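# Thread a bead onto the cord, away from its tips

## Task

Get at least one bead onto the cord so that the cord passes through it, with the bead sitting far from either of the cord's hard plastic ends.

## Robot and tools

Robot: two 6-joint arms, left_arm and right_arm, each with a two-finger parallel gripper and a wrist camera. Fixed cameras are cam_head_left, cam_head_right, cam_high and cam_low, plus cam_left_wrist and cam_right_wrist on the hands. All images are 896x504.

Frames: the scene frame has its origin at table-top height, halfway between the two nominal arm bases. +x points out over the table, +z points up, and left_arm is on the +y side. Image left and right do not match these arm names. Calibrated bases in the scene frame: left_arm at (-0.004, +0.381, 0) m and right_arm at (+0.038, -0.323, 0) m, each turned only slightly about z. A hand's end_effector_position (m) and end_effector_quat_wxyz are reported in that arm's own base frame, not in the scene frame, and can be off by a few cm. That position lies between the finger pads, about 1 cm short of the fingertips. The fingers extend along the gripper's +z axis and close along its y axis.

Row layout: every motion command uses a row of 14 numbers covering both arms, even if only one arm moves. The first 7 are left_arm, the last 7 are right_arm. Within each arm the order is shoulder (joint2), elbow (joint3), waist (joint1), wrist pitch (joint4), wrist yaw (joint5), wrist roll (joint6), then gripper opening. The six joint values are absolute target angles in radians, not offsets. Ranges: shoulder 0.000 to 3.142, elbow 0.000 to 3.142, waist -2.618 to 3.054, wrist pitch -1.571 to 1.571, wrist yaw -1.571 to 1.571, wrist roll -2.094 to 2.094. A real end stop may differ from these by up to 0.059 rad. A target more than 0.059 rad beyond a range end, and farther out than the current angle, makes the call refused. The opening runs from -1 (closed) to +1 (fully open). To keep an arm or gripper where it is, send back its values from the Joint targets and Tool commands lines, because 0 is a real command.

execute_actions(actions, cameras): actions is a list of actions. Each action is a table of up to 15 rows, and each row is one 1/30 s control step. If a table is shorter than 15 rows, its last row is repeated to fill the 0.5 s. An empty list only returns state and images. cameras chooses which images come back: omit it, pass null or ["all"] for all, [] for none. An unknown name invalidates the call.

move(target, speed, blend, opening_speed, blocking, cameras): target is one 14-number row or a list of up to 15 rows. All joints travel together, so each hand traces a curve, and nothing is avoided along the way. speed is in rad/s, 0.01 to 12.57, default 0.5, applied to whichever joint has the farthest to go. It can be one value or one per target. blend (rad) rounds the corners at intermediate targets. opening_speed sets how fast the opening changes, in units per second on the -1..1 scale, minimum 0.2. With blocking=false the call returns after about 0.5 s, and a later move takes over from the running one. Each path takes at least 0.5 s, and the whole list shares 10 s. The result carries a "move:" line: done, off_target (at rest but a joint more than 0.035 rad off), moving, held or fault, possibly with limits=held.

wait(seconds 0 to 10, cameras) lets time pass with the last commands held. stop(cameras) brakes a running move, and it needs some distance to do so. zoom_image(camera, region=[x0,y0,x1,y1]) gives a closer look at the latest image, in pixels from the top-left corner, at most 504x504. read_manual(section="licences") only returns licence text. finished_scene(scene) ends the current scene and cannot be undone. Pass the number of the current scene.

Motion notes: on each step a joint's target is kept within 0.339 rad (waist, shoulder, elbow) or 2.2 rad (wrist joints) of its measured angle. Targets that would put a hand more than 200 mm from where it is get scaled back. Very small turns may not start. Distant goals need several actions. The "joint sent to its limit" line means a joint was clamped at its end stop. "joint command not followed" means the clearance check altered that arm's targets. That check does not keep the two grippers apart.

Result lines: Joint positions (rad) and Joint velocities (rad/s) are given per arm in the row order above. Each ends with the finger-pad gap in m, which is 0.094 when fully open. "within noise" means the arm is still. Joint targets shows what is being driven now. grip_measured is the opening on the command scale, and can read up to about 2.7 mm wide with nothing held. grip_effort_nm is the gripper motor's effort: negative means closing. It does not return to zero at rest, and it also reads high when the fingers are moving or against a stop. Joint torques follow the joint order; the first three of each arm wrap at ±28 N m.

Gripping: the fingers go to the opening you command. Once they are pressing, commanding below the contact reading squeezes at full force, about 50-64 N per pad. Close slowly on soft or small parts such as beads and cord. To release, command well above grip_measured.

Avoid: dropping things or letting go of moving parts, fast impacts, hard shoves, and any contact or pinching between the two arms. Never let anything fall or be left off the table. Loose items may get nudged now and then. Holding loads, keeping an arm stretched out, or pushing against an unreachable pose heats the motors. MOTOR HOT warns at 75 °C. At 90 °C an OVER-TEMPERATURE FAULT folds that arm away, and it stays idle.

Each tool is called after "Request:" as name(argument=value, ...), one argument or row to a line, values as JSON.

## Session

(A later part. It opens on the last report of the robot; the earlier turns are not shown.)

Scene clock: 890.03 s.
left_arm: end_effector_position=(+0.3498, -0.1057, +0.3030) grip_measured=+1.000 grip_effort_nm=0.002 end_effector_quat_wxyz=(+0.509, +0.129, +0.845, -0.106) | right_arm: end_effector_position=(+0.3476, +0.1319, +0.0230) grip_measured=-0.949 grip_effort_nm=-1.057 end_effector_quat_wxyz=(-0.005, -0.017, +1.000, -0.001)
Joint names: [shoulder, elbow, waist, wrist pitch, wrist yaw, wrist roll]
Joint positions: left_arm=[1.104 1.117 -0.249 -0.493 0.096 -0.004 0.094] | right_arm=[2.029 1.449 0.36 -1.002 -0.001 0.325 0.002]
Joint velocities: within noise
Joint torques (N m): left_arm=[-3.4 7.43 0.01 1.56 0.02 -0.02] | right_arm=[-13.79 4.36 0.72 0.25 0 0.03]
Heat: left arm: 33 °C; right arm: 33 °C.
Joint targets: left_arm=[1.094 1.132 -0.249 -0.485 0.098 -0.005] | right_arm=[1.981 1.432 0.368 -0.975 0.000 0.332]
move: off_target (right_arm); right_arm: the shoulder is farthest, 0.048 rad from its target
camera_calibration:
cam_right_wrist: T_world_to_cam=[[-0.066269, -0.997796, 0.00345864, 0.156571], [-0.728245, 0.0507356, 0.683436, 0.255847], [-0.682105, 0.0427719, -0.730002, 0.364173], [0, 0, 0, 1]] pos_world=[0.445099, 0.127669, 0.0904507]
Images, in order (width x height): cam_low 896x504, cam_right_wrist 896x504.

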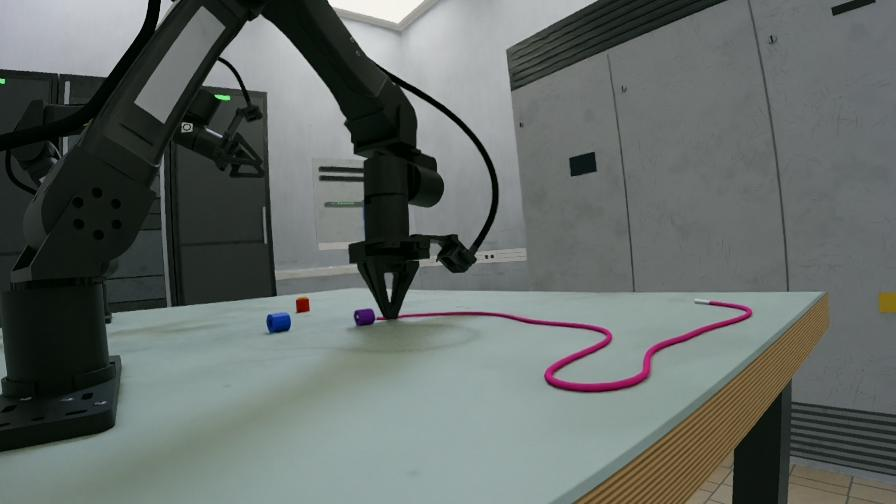

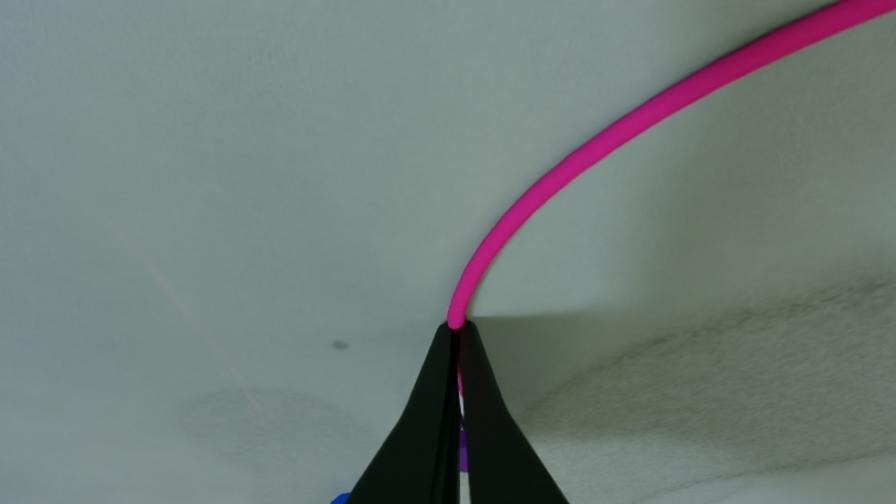

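Request:
move(
  target=[1.094, 1.132, -0.249, -0.485, 0.098, -0.005, 1.0, 2.150, 1.910, 0.365, -1.50, 0.0, 0.325, -1.0],
  speed=0.25,
  cameras=["cam_low", "cam_right_wrist", "cam_head_left"],
)

Request:
zoom_image(
  camera="cam_low",
  region=[330, 220, 460, 340],
)

Scene clock: 1018.13 s.
left_arm: end_effector_position=(+0.3498, -0.1057, +0.3030) grip_measured=+1.000 grip_effort_nm=-0.002 end_effector_quat_wxyz=(+0.509, +0.129, +0.845, -0.106) | right_arm: end_effector_position=(+0.3455, +0.1312, +0.0933) grip_measured=-0.949 grip_effort_nm=-1.053 end_effector_quat_wxyz=(-0.080, -0.017, +0.996, -0.028)
Joint names: [shoulder, elbow, waist, wrist pitch, wrist yaw, wrist roll]
Joint positions: left_arm=[1.104 1.117 -0.249 -0.493 0.096 -0.004 0.094] | right_arm=[2.129 1.871 0.36 -1.483 -0.001 0.326 0.002]
Joint velocities: within noise
Joint torques (N m): left_arm=[-3.4 7.43 0.01 1.56 0.02 -0.02] | right_arm=[-9.18 8.79 0.49 -0.5 -0.02 0.03]
Heat: left arm: 33 °C; right arm: 35 °C.
Joint targets: left_arm=[1.094 1.132 -0.249 -0.485 0.098 -0.005] | right_arm=[2.150 1.910 0.365 -1.500 0.000 0.325]
move: off_target (right_arm); right_arm: the elbow is farthest, 0.039 rad from its target
camera_calibration:
cam_right_wrist: T_world_to_cam=[[-0.0615413, -0.995687, 0.0694283, 0.147292], [-0.618192, 0.0926361, 0.780549, 0.153811], [-0.783614, 0.00511592, -0.621227, 0.443966], [0, 0, 0, 1]] pos_world=[0.452047, 0.130137, 0.14552]
Images, in order (width x height): cam_head_left 896x504, cam_low 896x504, cam_right_wrist 896x504.

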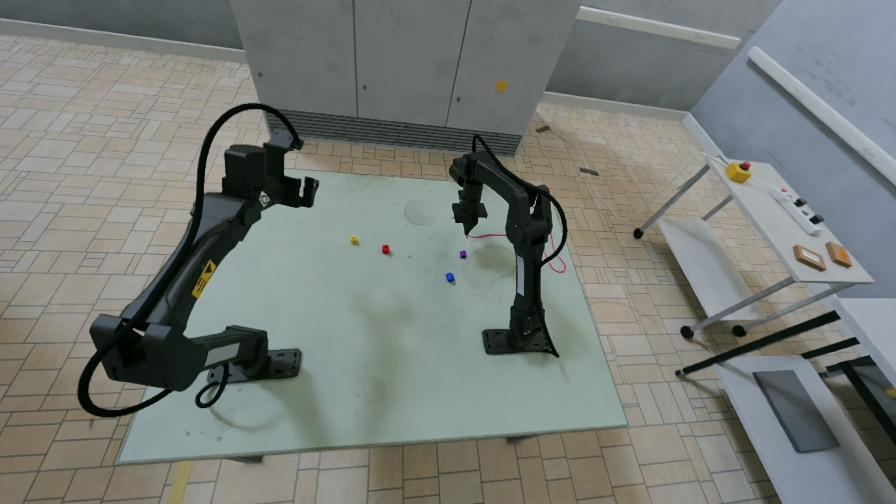

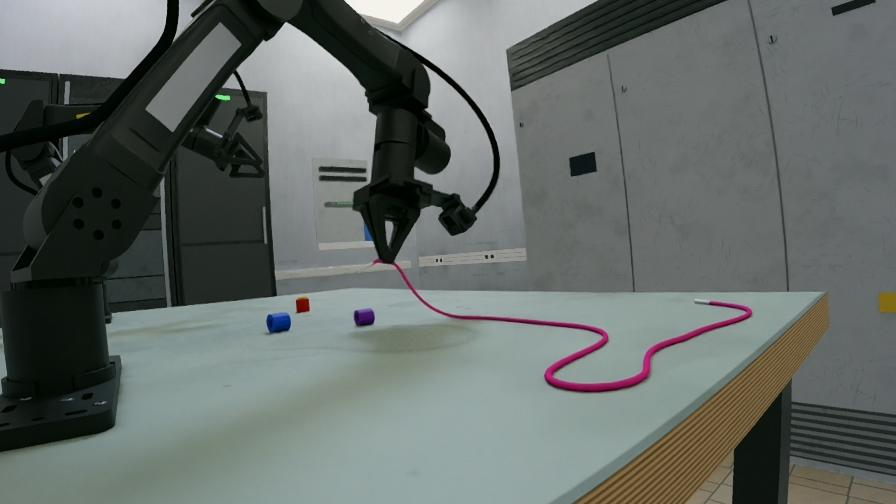

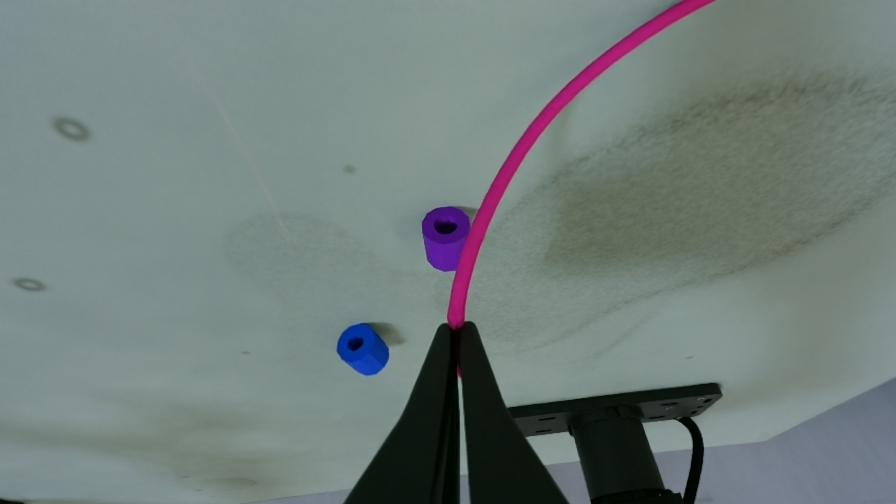

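Scaled by 3.877 from the camera's 896x504 image, which has a finer 1280x720 frame.

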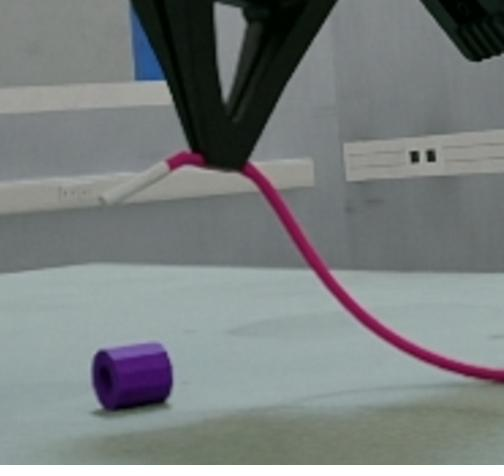

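Request:
move(
  target=[
    [1.094, 1.132, -0.249, -0.485, 0.098, -0.005, 1.0, 2.18, 1.80, 0.325, -1.25, 0.0, 0.27, -1.0],
    [1.094, 1.132, -0.249, -0.485, 0.098, -0.005, 1.0, 2.222, 1.720, 0.315, -1.081, 0.0, 0.265, -1.0],
  ],
  speed=[0.3, 0.15],
  cameras=["cam_low", "cam_right_wrist"],
)

Request:
zoom_image(
  camera="cam_low",
  region=[340, 230, 480, 340],
)

Scene clock: 1185.87 s.
left_arm: end_effector_position=(+0.3498, -0.1057, +0.3030) grip_measured=+1.000 grip_effort_nm=-0.002 end_effector_quat_wxyz=(+0.509, +0.129, +0.845, -0.106) | right_arm: end_effector_position=(+0.3987, +0.1350, +0.0266) grip_measured=-0.949 grip_effort_nm=-1.057 end_effector_quat_wxyz=(-0.001, -0.028, +1.000, +0.000)
Joint names: [shoulder, elbow, waist, wrist pitch, wrist yaw, wrist roll]
Joint positions: left_arm=[1.104 1.117 -0.249 -0.493 0.096 -0.004 0.094] | right_arm=[2.203 1.737 0.324 -1.107 -0.001 0.269 0.002]
Joint velocities: within noise
Joint torques (N m): left_arm=[-3.38 7.42 -0.01 1.57 0.01 -0.02] | right_arm=[-10.1 4.6 -0.83 0.25 0 -0.03]
Heat: left arm: 33 °C; right arm: 35 °C.
Joint targets: left_arm=[1.094 1.132 -0.249 -0.485 0.098 -0.005] | right_arm=[2.222 1.720 0.315 -1.081 0.000 0.265]
move: done
camera_calibration:
cam_right_wrist: T_world_to_cam=[[-0.0456757, -0.998956, 0.000187251, 0.154971], [-0.733905, 0.0336838, 0.678416, 0.295124], [-0.677714, 0.0308497, -0.734678, 0.401537], [0, 0, 0, 1]] pos_world=[0.495799, 0.132481, 0.0947547]
Images, in order (width x height): cam_low 896x504, cam_right_wrist 896x504.

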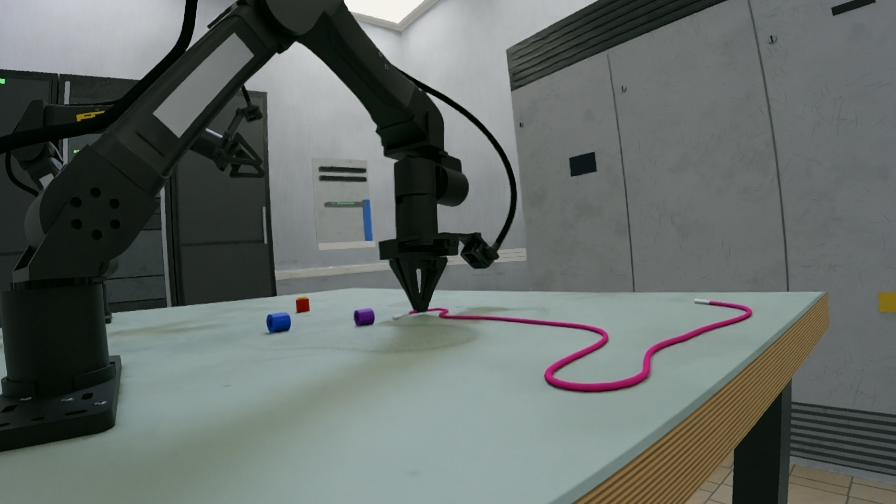

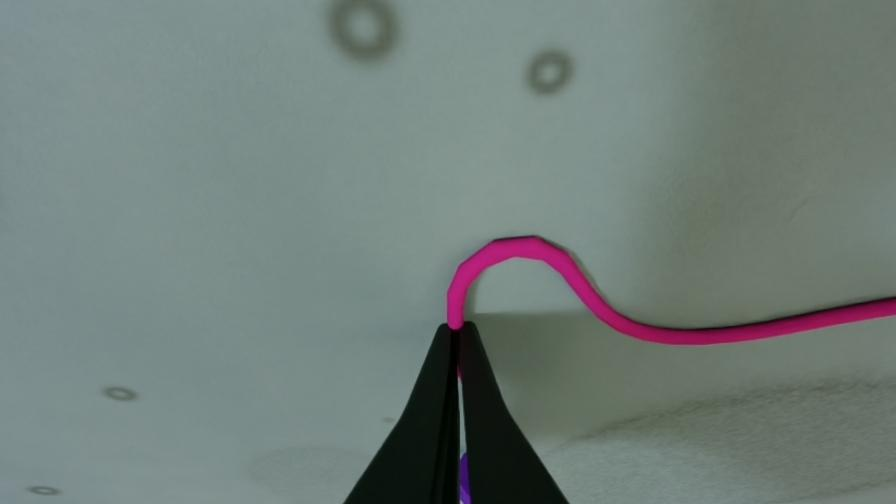

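Scaled by 3.600 from the camera's 896x504 image, which has a finer 1280x720 frame.

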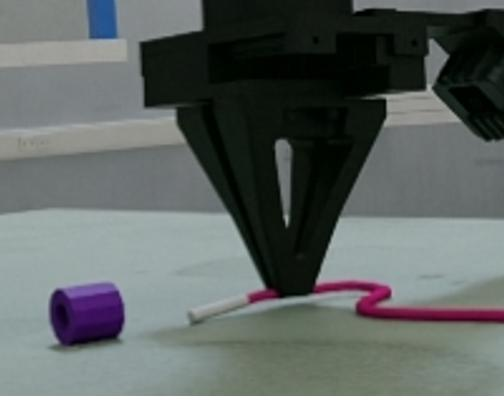

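Request:
move(
  target=[
    [1.094, 1.132, -0.249, -0.485, 0.098, -0.005, 1.0, 2.045, 1.596, 0.510, -1.085, 0.0, 1.556, -1.0],
    [1.094, 1.132, -0.249, -0.485, 0.098, -0.005, 1.0, 2.116, 1.545, 0.510, -1.016, 0.0, 1.556, -1.0],
    [1.094, 1.132, -0.249, -0.485, 0.098, -0.005, 1.0, 2.116, 1.545, 0.510, -1.016, 0.0, 1.556, -0.4],
    [1.094, 1.132, -0.249, -0.485, 0.098, -0.005, 1.0, 2.052, 1.895, 0.510, -1.40, 0.0, 1.556, -0.4],
  ],
  speed=[0.3, 0.15, 0.15, 0.4],
  opening_speed=1.0,
  cameras=["cam_low", "cam_right_wrist", "cam_high"],
)

Scene clock: 1232.07 s.
left_arm: end_effector_position=(+0.3498, -0.1057, +0.3030) grip_measured=+1.000 grip_effort_nm=0.007 end_effector_quat_wxyz=(+0.509, +0.129, +0.845, -0.106) | right_arm: end_effector_position=(+0.3454, +0.1917, +0.1007) grip_measured=-0.403 grip_effort_nm=0.129 end_effector_quat_wxyz=(-0.011, +0.499, +0.866, -0.014)
Joint names: [shoulder, elbow, waist, wrist pitch, wrist yaw, wrist roll]
Joint positions: left_arm=[1.104 1.117 -0.249 -0.493 0.096 -0.004 0.094] | right_arm=[2.094 1.86 0.502 -1.373 -0.004 1.547 0.028]
Joint velocities: within noise
Joint torques (N m): left_arm=[-3.4 7.43 0.01 1.56 0.02 -0.02] | right_arm=[-14.12 8.7 0.72 -0.33 0.01 0.11]
Heat: left arm: 33 °C; right arm: 35 °C.
Joint targets: left_arm=[1.094 1.132 -0.249 -0.485 0.098 -0.005] | right_arm=[2.052 1.895 0.510 -1.400 0.000 1.556]
move: off_target (right_arm); right_arm: the shoulder is farthest, 0.042 rad from its target
camera_calibration:
cam_right_wrist: T_world_to_cam=[[-0.910522, -0.411909, 0.0357847, 0.391751], [-0.281208, 0.6804, 0.676741, -0.0763163], [-0.303104, 0.606124, -0.735351, 0.178502], [0, 0, 0, 1]] pos_world=[0.389342, 0.105097, 0.168889]
Images, in order (width x height): cam_high 896x504, cam_low 896x504, cam_right_wrist 896x504.

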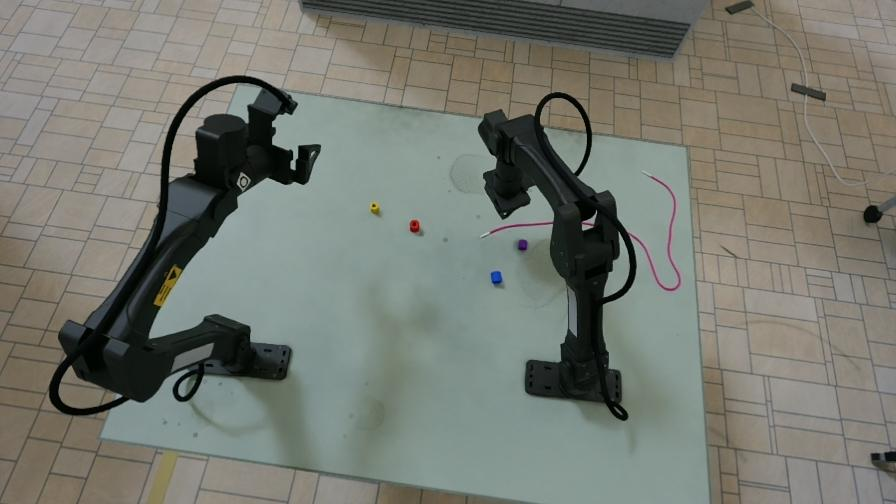

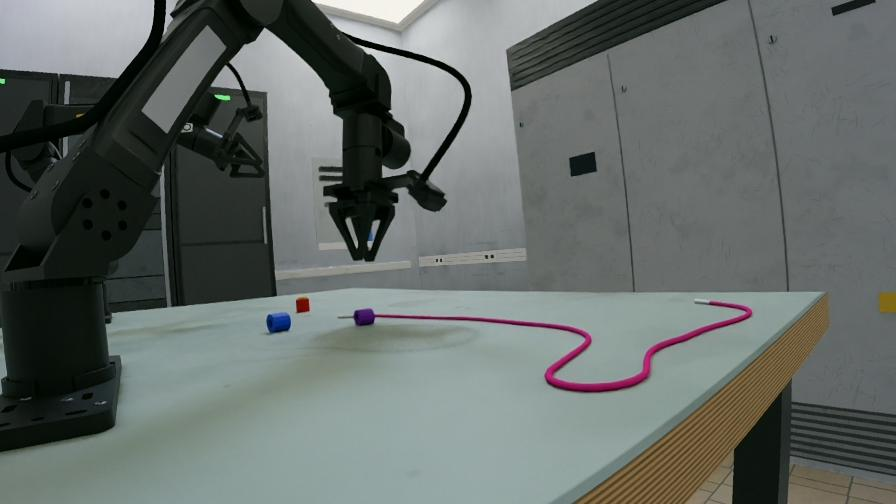

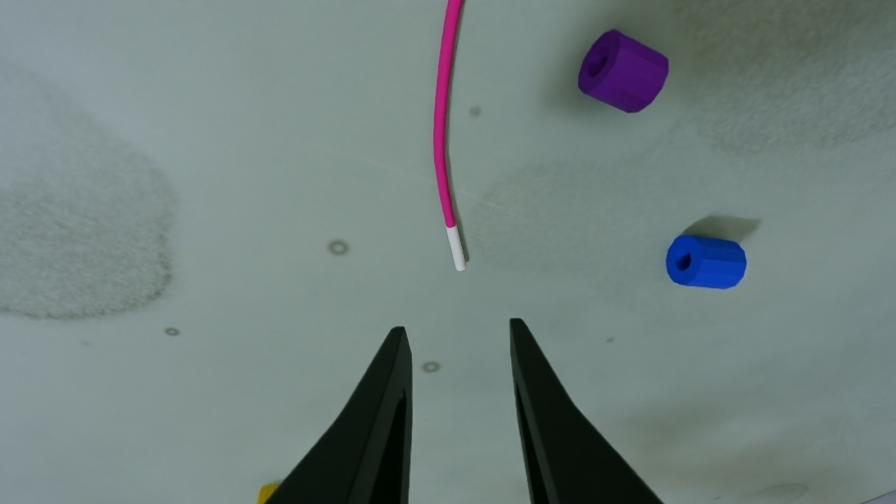

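Request:
move(
  target=[1.094, 1.132, -0.249, -0.485, 0.098, -0.005, 1.0, 2.033, 1.642, 0.392, -1.141, 0.0, 1.642, -0.4],
  speed=0.3,
  cameras=["cam_low", "cam_right_wrist"],
)

Scene clock: 1283.53 s.
left_arm: end_effector_position=(+0.3498, -0.1057, +0.3030) grip_measured=+1.000 grip_effort_nm=-0.002 end_effector_quat_wxyz=(+0.509, +0.129, +0.845, -0.106) | right_arm: end_effector_position=(+0.3644, +0.1546, +0.0547) grip_measured=-0.403 grip_effort_nm=0.134 end_effector_quat_wxyz=(-0.003, +0.579, +0.815, -0.001)
Joint names: [shoulder, elbow, waist, wrist pitch, wrist yaw, wrist roll]
Joint positions: left_arm=[1.104 1.117 -0.249 -0.493 0.096 -0.004 0.094] | right_arm=[2.082 1.659 0.397 -1.152 -0.005 1.632 0.028]
Joint velocities: within noise
Joint torques (N m): left_arm=[-3.4 7.43 0.01 1.57 0.02 -0.02] | right_arm=[-14.53 4.66 -0.39 0.11 0.04 0.11]
Heat: left arm: 33 °C; right arm: 42 °C.
Joint targets: left_arm=[1.094 1.132 -0.249 -0.485 0.098 -0.005] | right_arm=[2.033 1.642 0.392 -1.141 0.000 1.642]
move: off_target (right_arm); right_arm: the shoulder is farthest, 0.049 rad from its target
camera_calibration:
cam_right_wrist: T_world_to_cam=[[-0.972607, -0.2324, 0.00500701, 0.392033], [-0.167255, 0.714607, 0.679237, -0.0615631], [-0.161433, 0.659794, -0.733902, 0.112829], [0, 0, 0, 1]] pos_world=[0.389212, 0.0606581, 0.122658]
Images, in order (width x height): cam_low 896x504, cam_right_wrist 896x504.

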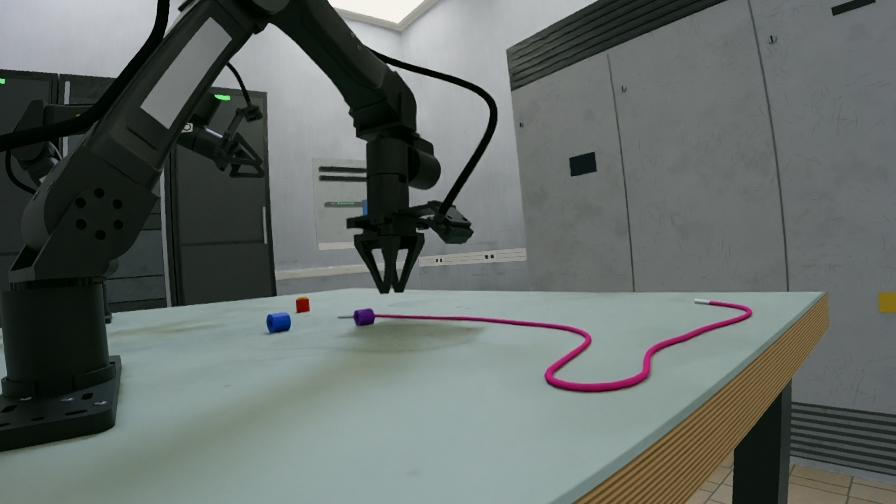

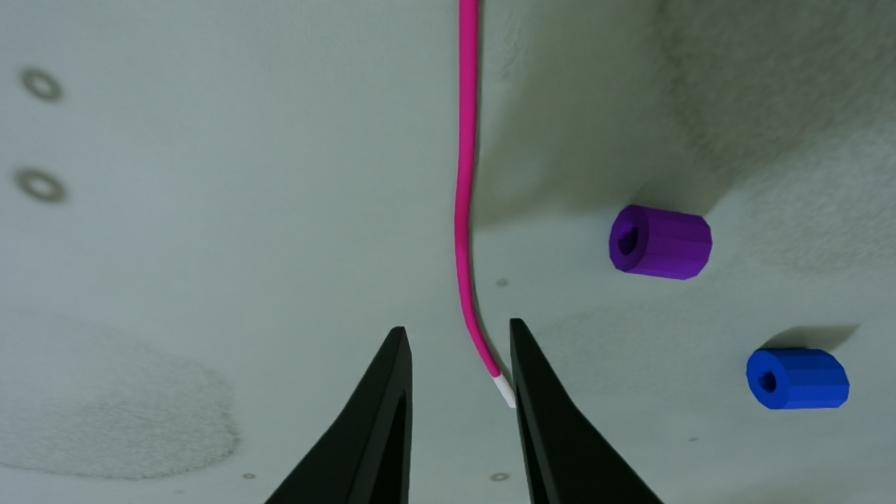

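Request:
move(
  target=[
    [1.094, 1.132, -0.249, -0.485, 0.098, -0.005, 1.0, 2.126, 1.551, 0.390, -1.011, 0.0, 1.642, -0.4],
    [1.094, 1.132, -0.249, -0.485, 0.098, -0.005, 1.0, 2.126, 1.551, 0.390, -1.011, 0.0, 1.642, -1.0],
  ],
  speed=0.15,
  opening_speed=0.7,
  cameras=["cam_low", "cam_right_wrist"],
)

Request:
zoom_image(
  camera="cam_low",
  region=[330, 230, 470, 340],
)

Scene clock: 1308.03 s.
left_arm: end_effector_position=(+0.3498, -0.1057, +0.3030) grip_measured=+1.000 grip_effort_nm=0.002 end_effector_quat_wxyz=(+0.509, +0.129, +0.845, -0.106) | right_arm: end_effector_position=(+0.3674, +0.1560, +0.0236) grip_measured=-0.950 grip_effort_nm=-1.023 end_effector_quat_wxyz=(+0.001, +0.580, +0.815, +0.007)
Joint names: [shoulder, elbow, waist, wrist pitch, wrist yaw, wrist roll]
Joint positions: left_arm=[1.104 1.117 -0.249 -0.493 0.096 -0.004 0.094] | right_arm=[2.106 1.57 0.397 -1.021 -0.005 1.634 0.002]
Joint velocities: within noise
Joint torques (N m): left_arm=[-3.38 7.43 0.01 1.56 0.02 -0.03] | right_arm=[-9.17 4.41 -0.65 0.14 0.03 0.09]
Heat: left arm: 33 °C; right arm: 39 °C.
Joint targets: left_arm=[1.094 1.132 -0.249 -0.485 0.098 -0.005] | right_arm=[2.126 1.551 0.390 -1.011 0.000 1.642]
move: done
camera_calibration:
cam_right_wrist: T_world_to_cam=[[-0.97289, -0.230927, -0.0125817, 0.395697], [-0.177327, 0.709941, 0.681571, -0.0364737], [-0.148461, 0.665325, -0.731644, 0.08392], [0, 0, 0, 1]] pos_world=[0.39096, 0.0614371, 0.0912375]
Images, in order (width x height): cam_low 896x504, cam_right_wrist 896x504.

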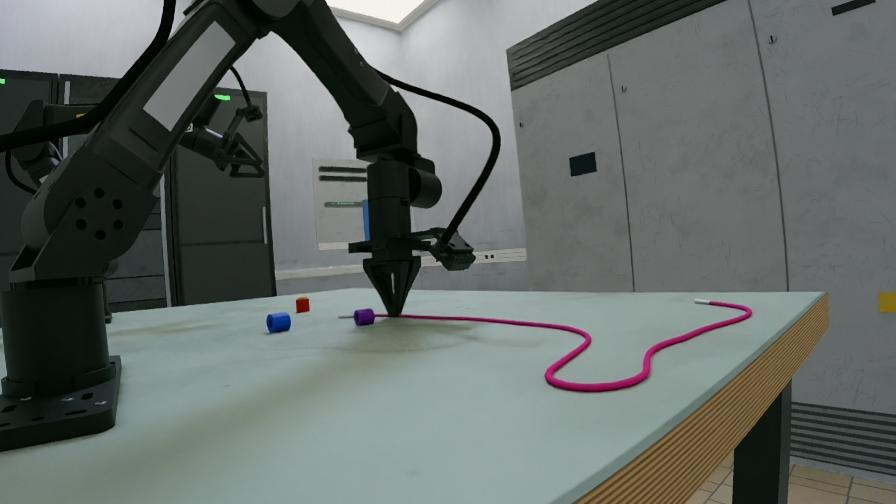

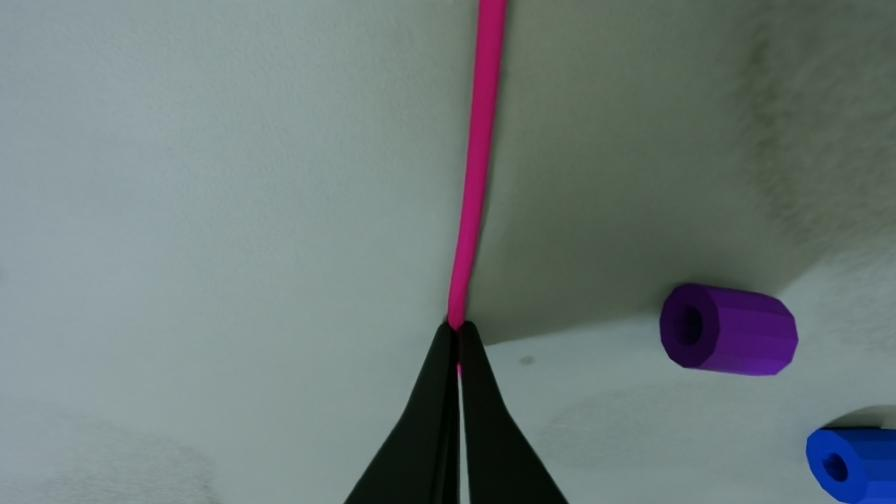

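Scaled by 3.600 from the camera's 896x504 image, which has a finer 1280x720 frame.

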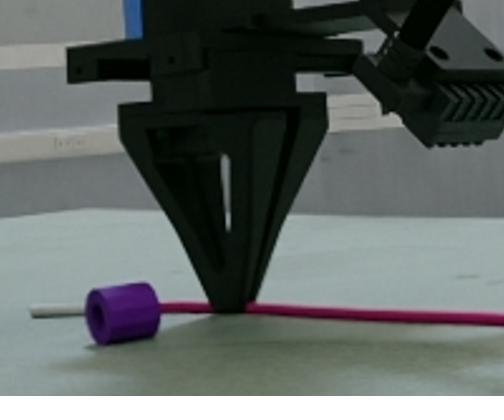

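Request:
move(
  target=[
    [1.094, 1.132, -0.249, -0.485, 0.098, -0.005, 1.0, 2.05, 1.82, 0.39, -1.30, 0.0, 1.63, -1.0],
    [1.094, 1.132, -0.249, -0.485, 0.098, -0.005, 1.0, 1.339, 0.917, 0.757, 0.4225, 0.0, 0.0, -1.0],
  ],
  speed=[0.4, 0.6],
  blend=0.1,
)

Scene clock: 1392.03 s.
left_arm: end_effector_position=(+0.3498, -0.1057, +0.3030) grip_measured=+1.000 grip_effort_nm=0.002 end_effector_quat_wxyz=(+0.509, +0.129, +0.845, -0.106) | right_arm: end_effector_position=(+0.3374, +0.3176, +0.3166) grip_measured=-0.953 grip_effort_nm=-1.057 end_effector_quat_wxyz=(+0.639, -0.265, +0.675, +0.257)
Joint names: [shoulder, elbow, waist, wrist pitch, wrist yaw, wrist roll]
Joint positions: left_arm=[1.104 1.117 -0.249 -0.493 0.096 -0.004 0.094] | right_arm=[1.37 0.939 0.751 0.38 -0.005 0.009 0.002]
Joint velocities: within noise
Joint torques (N m): left_arm=[-3.4 7.45 0.01 1.56 0.02 -0.02] | right_arm=[-8.12 5.86 0.53 2.26 0.01 -0.06]
Heat: left arm: 33 °C; right arm: 37 °C.
Joint targets: left_arm=[1.094 1.132 -0.249 -0.485 0.098 -0.005] | right_arm=[1.339 0.917 0.757 0.422 0.000 0.000]
move: off_target (right_arm); right_arm: the wrist pitch is farthest, 0.043 rad from its target
camera_calibration:
cam_right_wrist: T_world_to_cam=[[0.677827, -0.727007, -0.109597, 0.0388253], [-0.574203, -0.430366, -0.696474, 0.576052], [0.459174, 0.53502, -0.709164, 0.0156785], [0, 0, 0, 1]] pos_world=[0.297255, 0.267751, 0.416578]

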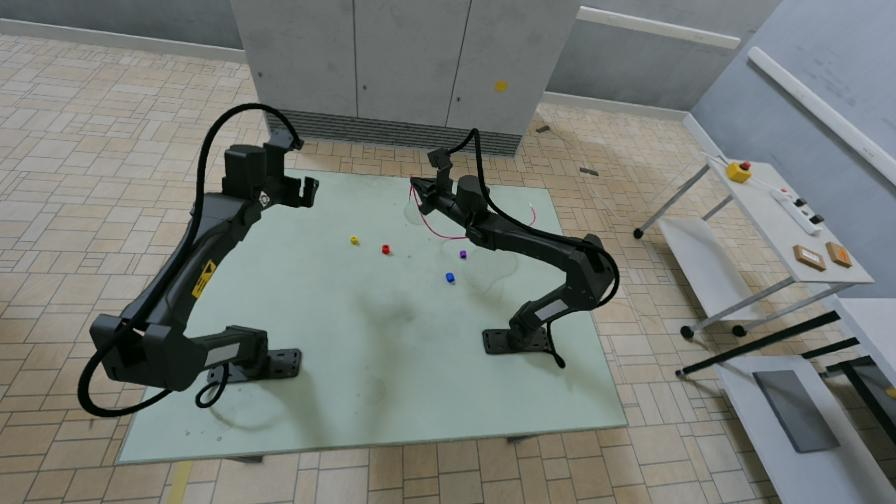

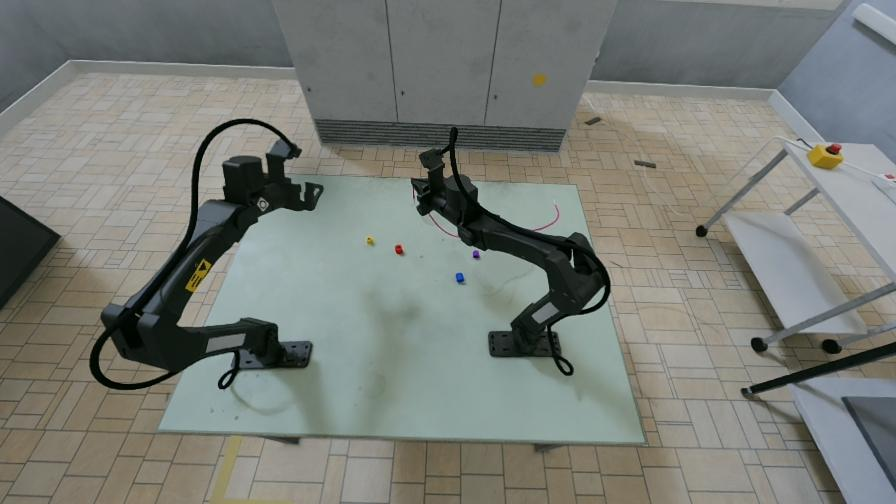

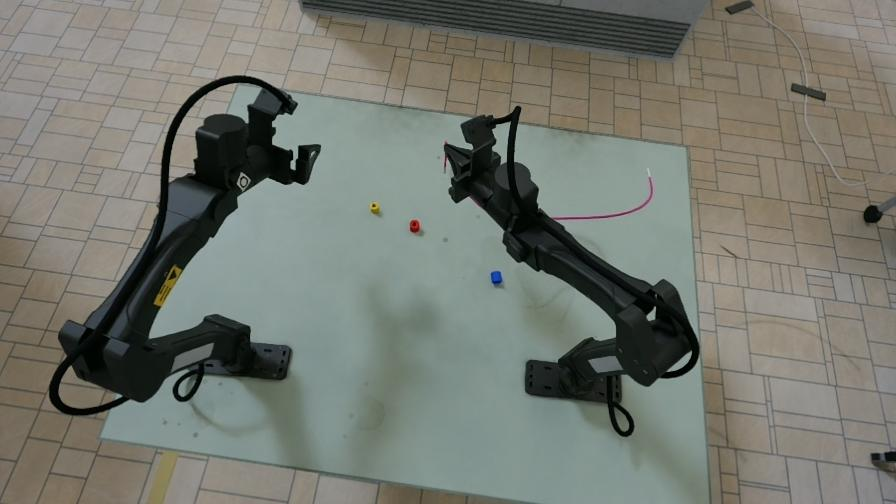

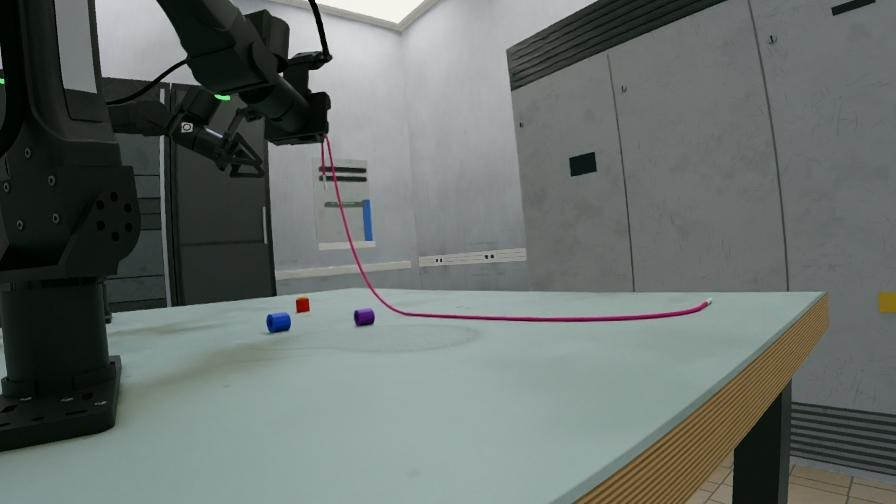

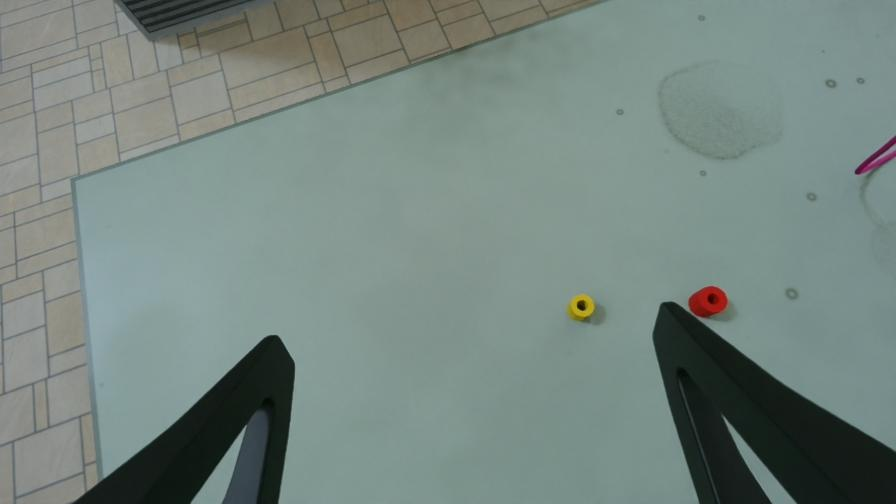

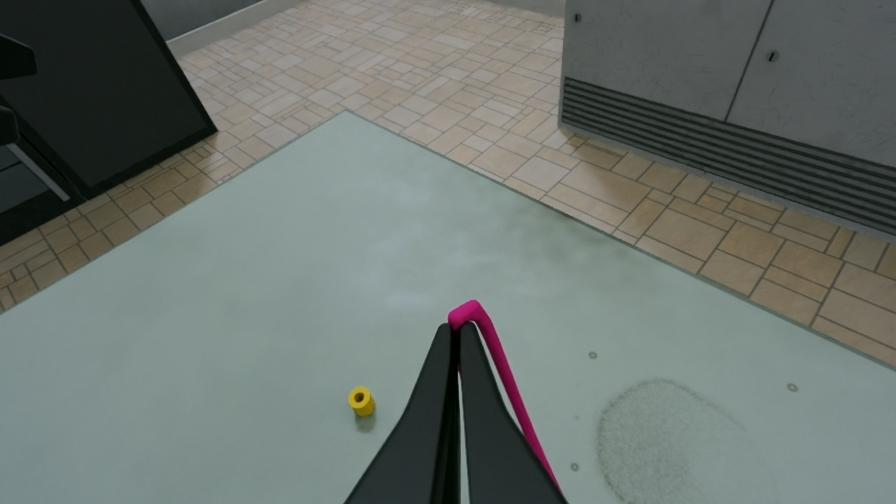

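Request:
move(
  target=[1.451, 0.710, -0.751, 0.043, 0.0, 0.0, 0.1, 1.339, 0.917, 0.757, 0.4225, 0.0, 0.0, -1.0],
  speed=0.6,
  cameras=["cam_left_wrist", "cam_high", "cam_low"],
)

Scene clock: 1401.27 s.
left_arm: end_effector_position=(+0.2882, -0.2674, +0.0924) grip_measured=+0.102 grip_effort_nm=-0.100 end_effector_quat_wxyz=(+0.377, +0.334, +0.851, -0.151) | right_arm: end_effector_position=(+0.3374, +0.3176, +0.3169) grip_measured=-0.953 grip_effort_nm=-1.053 end_effector_quat_wxyz=(+0.639, -0.265, +0.675, +0.257)
Joint names: [shoulder, elbow, waist, wrist pitch, wrist yaw, wrist roll]
Joint positions: left_arm=[1.449 0.705 -0.748 0.009 0.005 -0.003 0.052] | right_arm=[1.37 0.939 0.751 0.381 -0.005 0.008 0.002]
Joint velocities: within noise
Joint torques (N m): left_arm=[-4.98 6.16 -0.21 1.64 -0.06 0.01] | right_arm=[-8.13 5.93 0.55 2.22 0.04 -0.05]
Heat: left arm: 33 °C; right arm: 36 °C.
Joint targets: left_arm=[1.451 0.710 -0.751 0.043 0.000 0.000] | right_arm=[1.339 0.917 0.757 0.423 0.000 0.000]
move: off_target (right_arm); right_arm: the wrist pitch is farthest, 0.042 rad from its target
camera_calibration:
cam_left_wrist: T_world_to_cam=[[-0.740792, -0.665747, -0.0894852, 0.0481554], [-0.659797, 0.746145, -0.0890841, 0.423868], [0.126076, -0.0069508, -0.991996, 0.166598], [0, 0, 0, 1]] pos_world=[0.294336, -0.28305, 0.207333]
Images, in order (width x height): cam_high 896x504, cam_low 896x504, cam_left_wrist 896x504.

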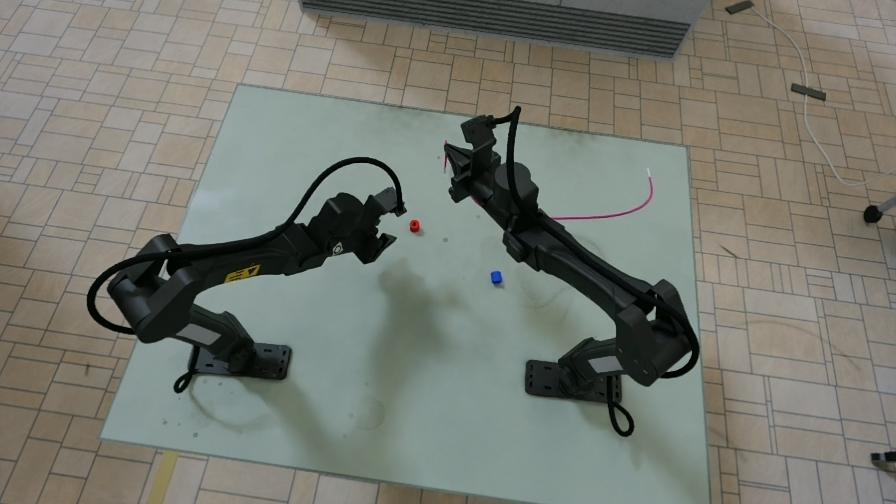

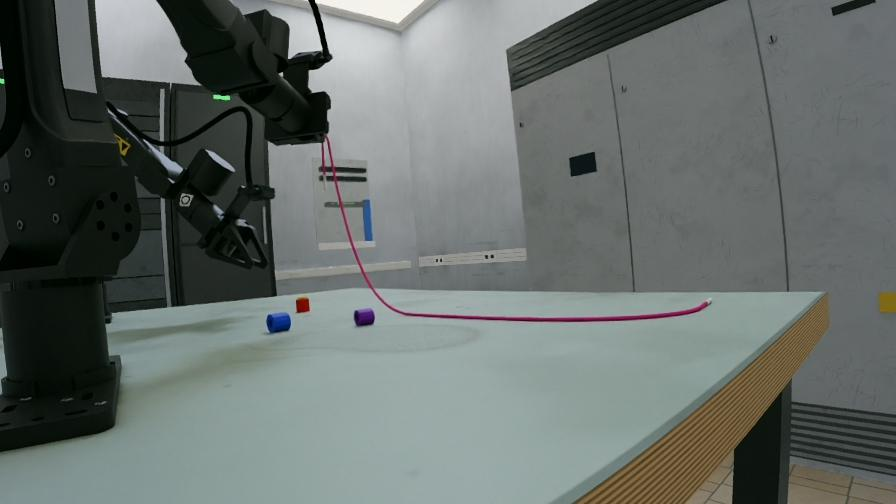

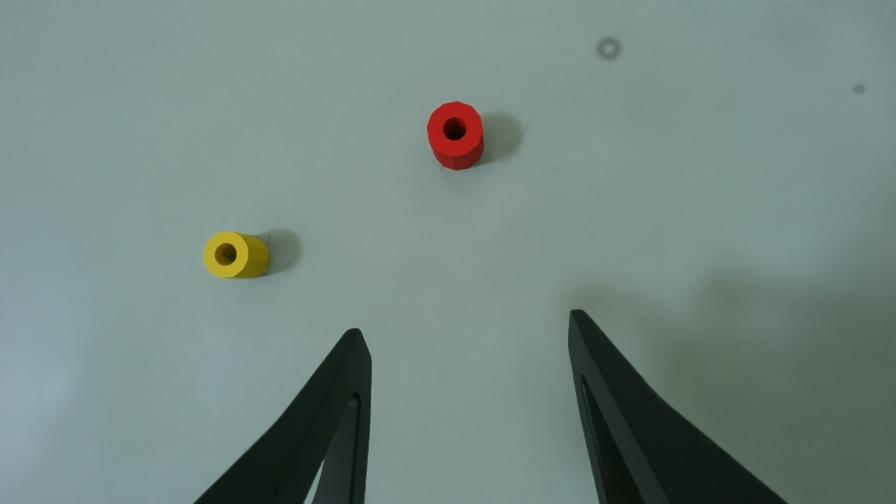

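Request:
move(
  target=[1.686, 0.735, -0.753, 0.290, 0.0, 0.0, 0.1, 1.339, 0.917, 0.757, 0.4225, 0.0, 0.0, -1.0],
  speed=0.4,
  cameras=["cam_left_wrist"],
)

Scene clock: 1429.47 s.
left_arm: end_effector_position=(+0.3100, -0.2875, +0.0493) grip_measured=+0.102 grip_effort_nm=-0.100 end_effector_quat_wxyz=(+0.384, +0.333, +0.847, -0.153) | right_arm: end_effector_position=(+0.3374, +0.3176, +0.3169) grip_measured=-0.953 grip_effort_nm=-1.053 end_effector_quat_wxyz=(+0.639, -0.265, +0.675, +0.257)
Joint names: [shoulder, elbow, waist, wrist pitch, wrist yaw, wrist roll]
Joint positions: left_arm=[1.676 0.705 -0.748 0.254 0.004 -0.002 0.052] | right_arm=[1.37 0.939 0.751 0.381 -0.005 0.008 0.002]
Joint velocities: within noise
Joint torques (N m): left_arm=[-5.83 7.54 -0.36 1.63 -0.05 0.02] | right_arm=[-8.09 5.9 0.54 2.22 0.01 -0.08]
Heat: left arm: 32 °C; right arm: 35 °C.
Joint targets: left_arm=[1.686 0.735 -0.753 0.290 0.000 0.000] | right_arm=[1.339 0.917 0.757 0.423 0.000 0.000]
move: off_target (left_arm, right_arm); left_arm: the wrist pitch is farthest, 0.036 rad from its target; right_arm: the wrist pitch is farthest, 0.042 rad from its target
camera_calibration:
cam_left_wrist: T_world_to_cam=[[-0.739365, -0.667023, -0.0917595, 0.046377], [-0.658784, 0.744821, -0.106046, 0.449525], [0.139079, -0.0179568, -0.990118, 0.113633], [0, 0, 0, 1]] pos_world=[0.314625, -0.301841, 0.164436]
Images, in order (width x height): cam_left_wrist 896x504.

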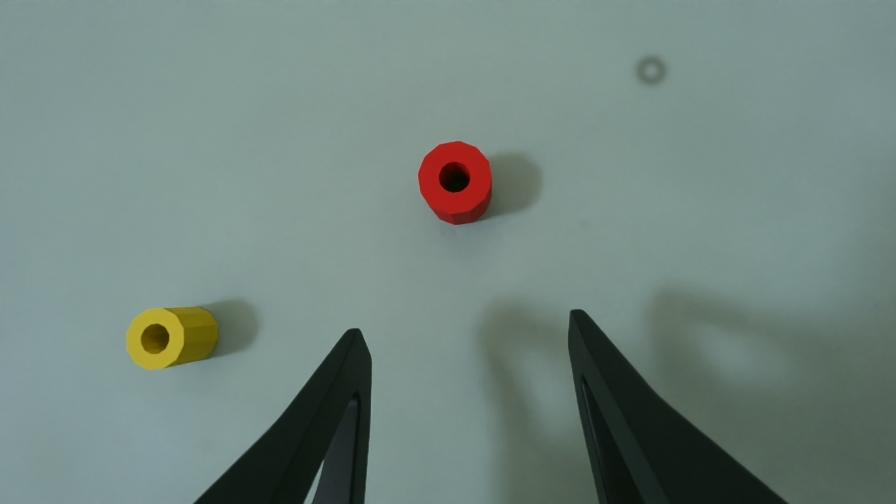

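Request:
move(
  target=[
    [1.686, 0.745, -0.753, 0.290, 0.0, 0.0, 0.1, 1.339, 0.917, 0.757, 0.4225, 0.0, 0.0, -1.0],
    [1.955, 0.903, -0.754, 0.416, 0.0, 0.0, 0.1, 1.339, 0.917, 0.757, 0.4225, 0.0, 0.0, -1.0],
  ],
  speed=0.2,
  cameras=["cam_left_wrist", "cam_low"],
)

Request:
zoom_image(
  camera="cam_low",
  region=[220, 240, 360, 345],
)

Scene clock: 1446.27 s.
left_arm: end_effector_position=(+0.3511, -0.3256, +0.0229) grip_measured=+0.102 grip_effort_nm=-0.095 end_effector_quat_wxyz=(+0.398, +0.330, +0.841, -0.159) | right_arm: end_effector_position=(+0.3374, +0.3176, +0.3169) grip_measured=-0.953 grip_effort_nm=-1.053 end_effector_quat_wxyz=(+0.639, -0.265, +0.675, +0.257)
Joint names: [shoulder, elbow, waist, wrist pitch, wrist yaw, wrist roll]
Joint positions: left_arm=[1.938 0.875 -0.748 0.379 0.004 -0.002 0.052] | right_arm=[1.37 0.939 0.751 0.381 -0.005 0.008 0.002]
Joint velocities: within noise
Joint torques (N m): left_arm=[-7.38 7.1 -0.44 1.71 -0.05 0.01] | right_arm=[-8.03 5.96 0.55 2.25 0.05 -0.06]
Heat: left arm: 32 °C; right arm: 35 °C.
Joint targets: left_arm=[1.955 0.903 -0.754 0.416 0.000 0.000] | right_arm=[1.339 0.917 0.757 0.423 0.000 0.000]
move: off_target (left_arm, right_arm); left_arm: the wrist pitch is farthest, 0.037 rad from its target; right_arm: the wrist pitch is farthest, 0.042 rad from its target
camera_calibration:
cam_left_wrist: T_world_to_cam=[[-0.73723, -0.668939, -0.0949342, 0.0475902], [-0.655612, 0.742236, -0.138777, 0.501014], [0.163297, -0.0400705, -0.985763, 0.0652222], [0, 0, 0, 1]] pos_world=[0.352905, -0.337422, 0.138341]
Images, in order (width x height): cam_low 896x504, cam_left_wrist 896x504.

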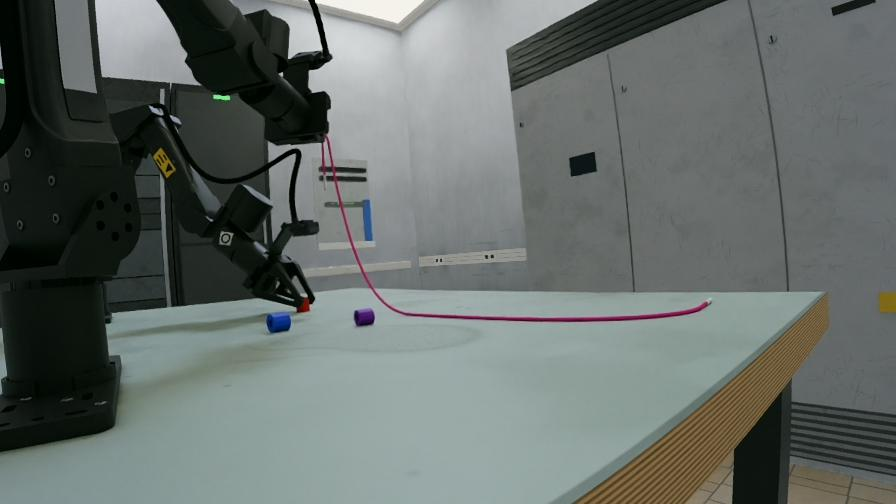

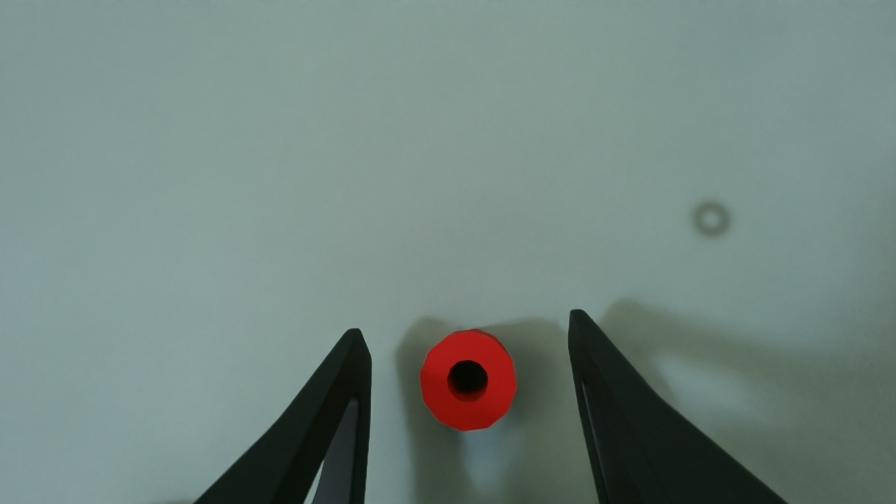

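Scaled by 3.600 from the camera's 896x504 image, which has a finer 1280x720 frame.

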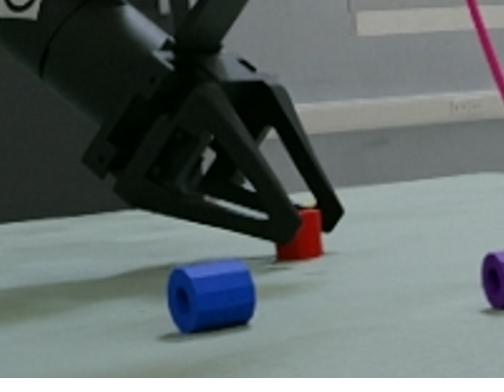

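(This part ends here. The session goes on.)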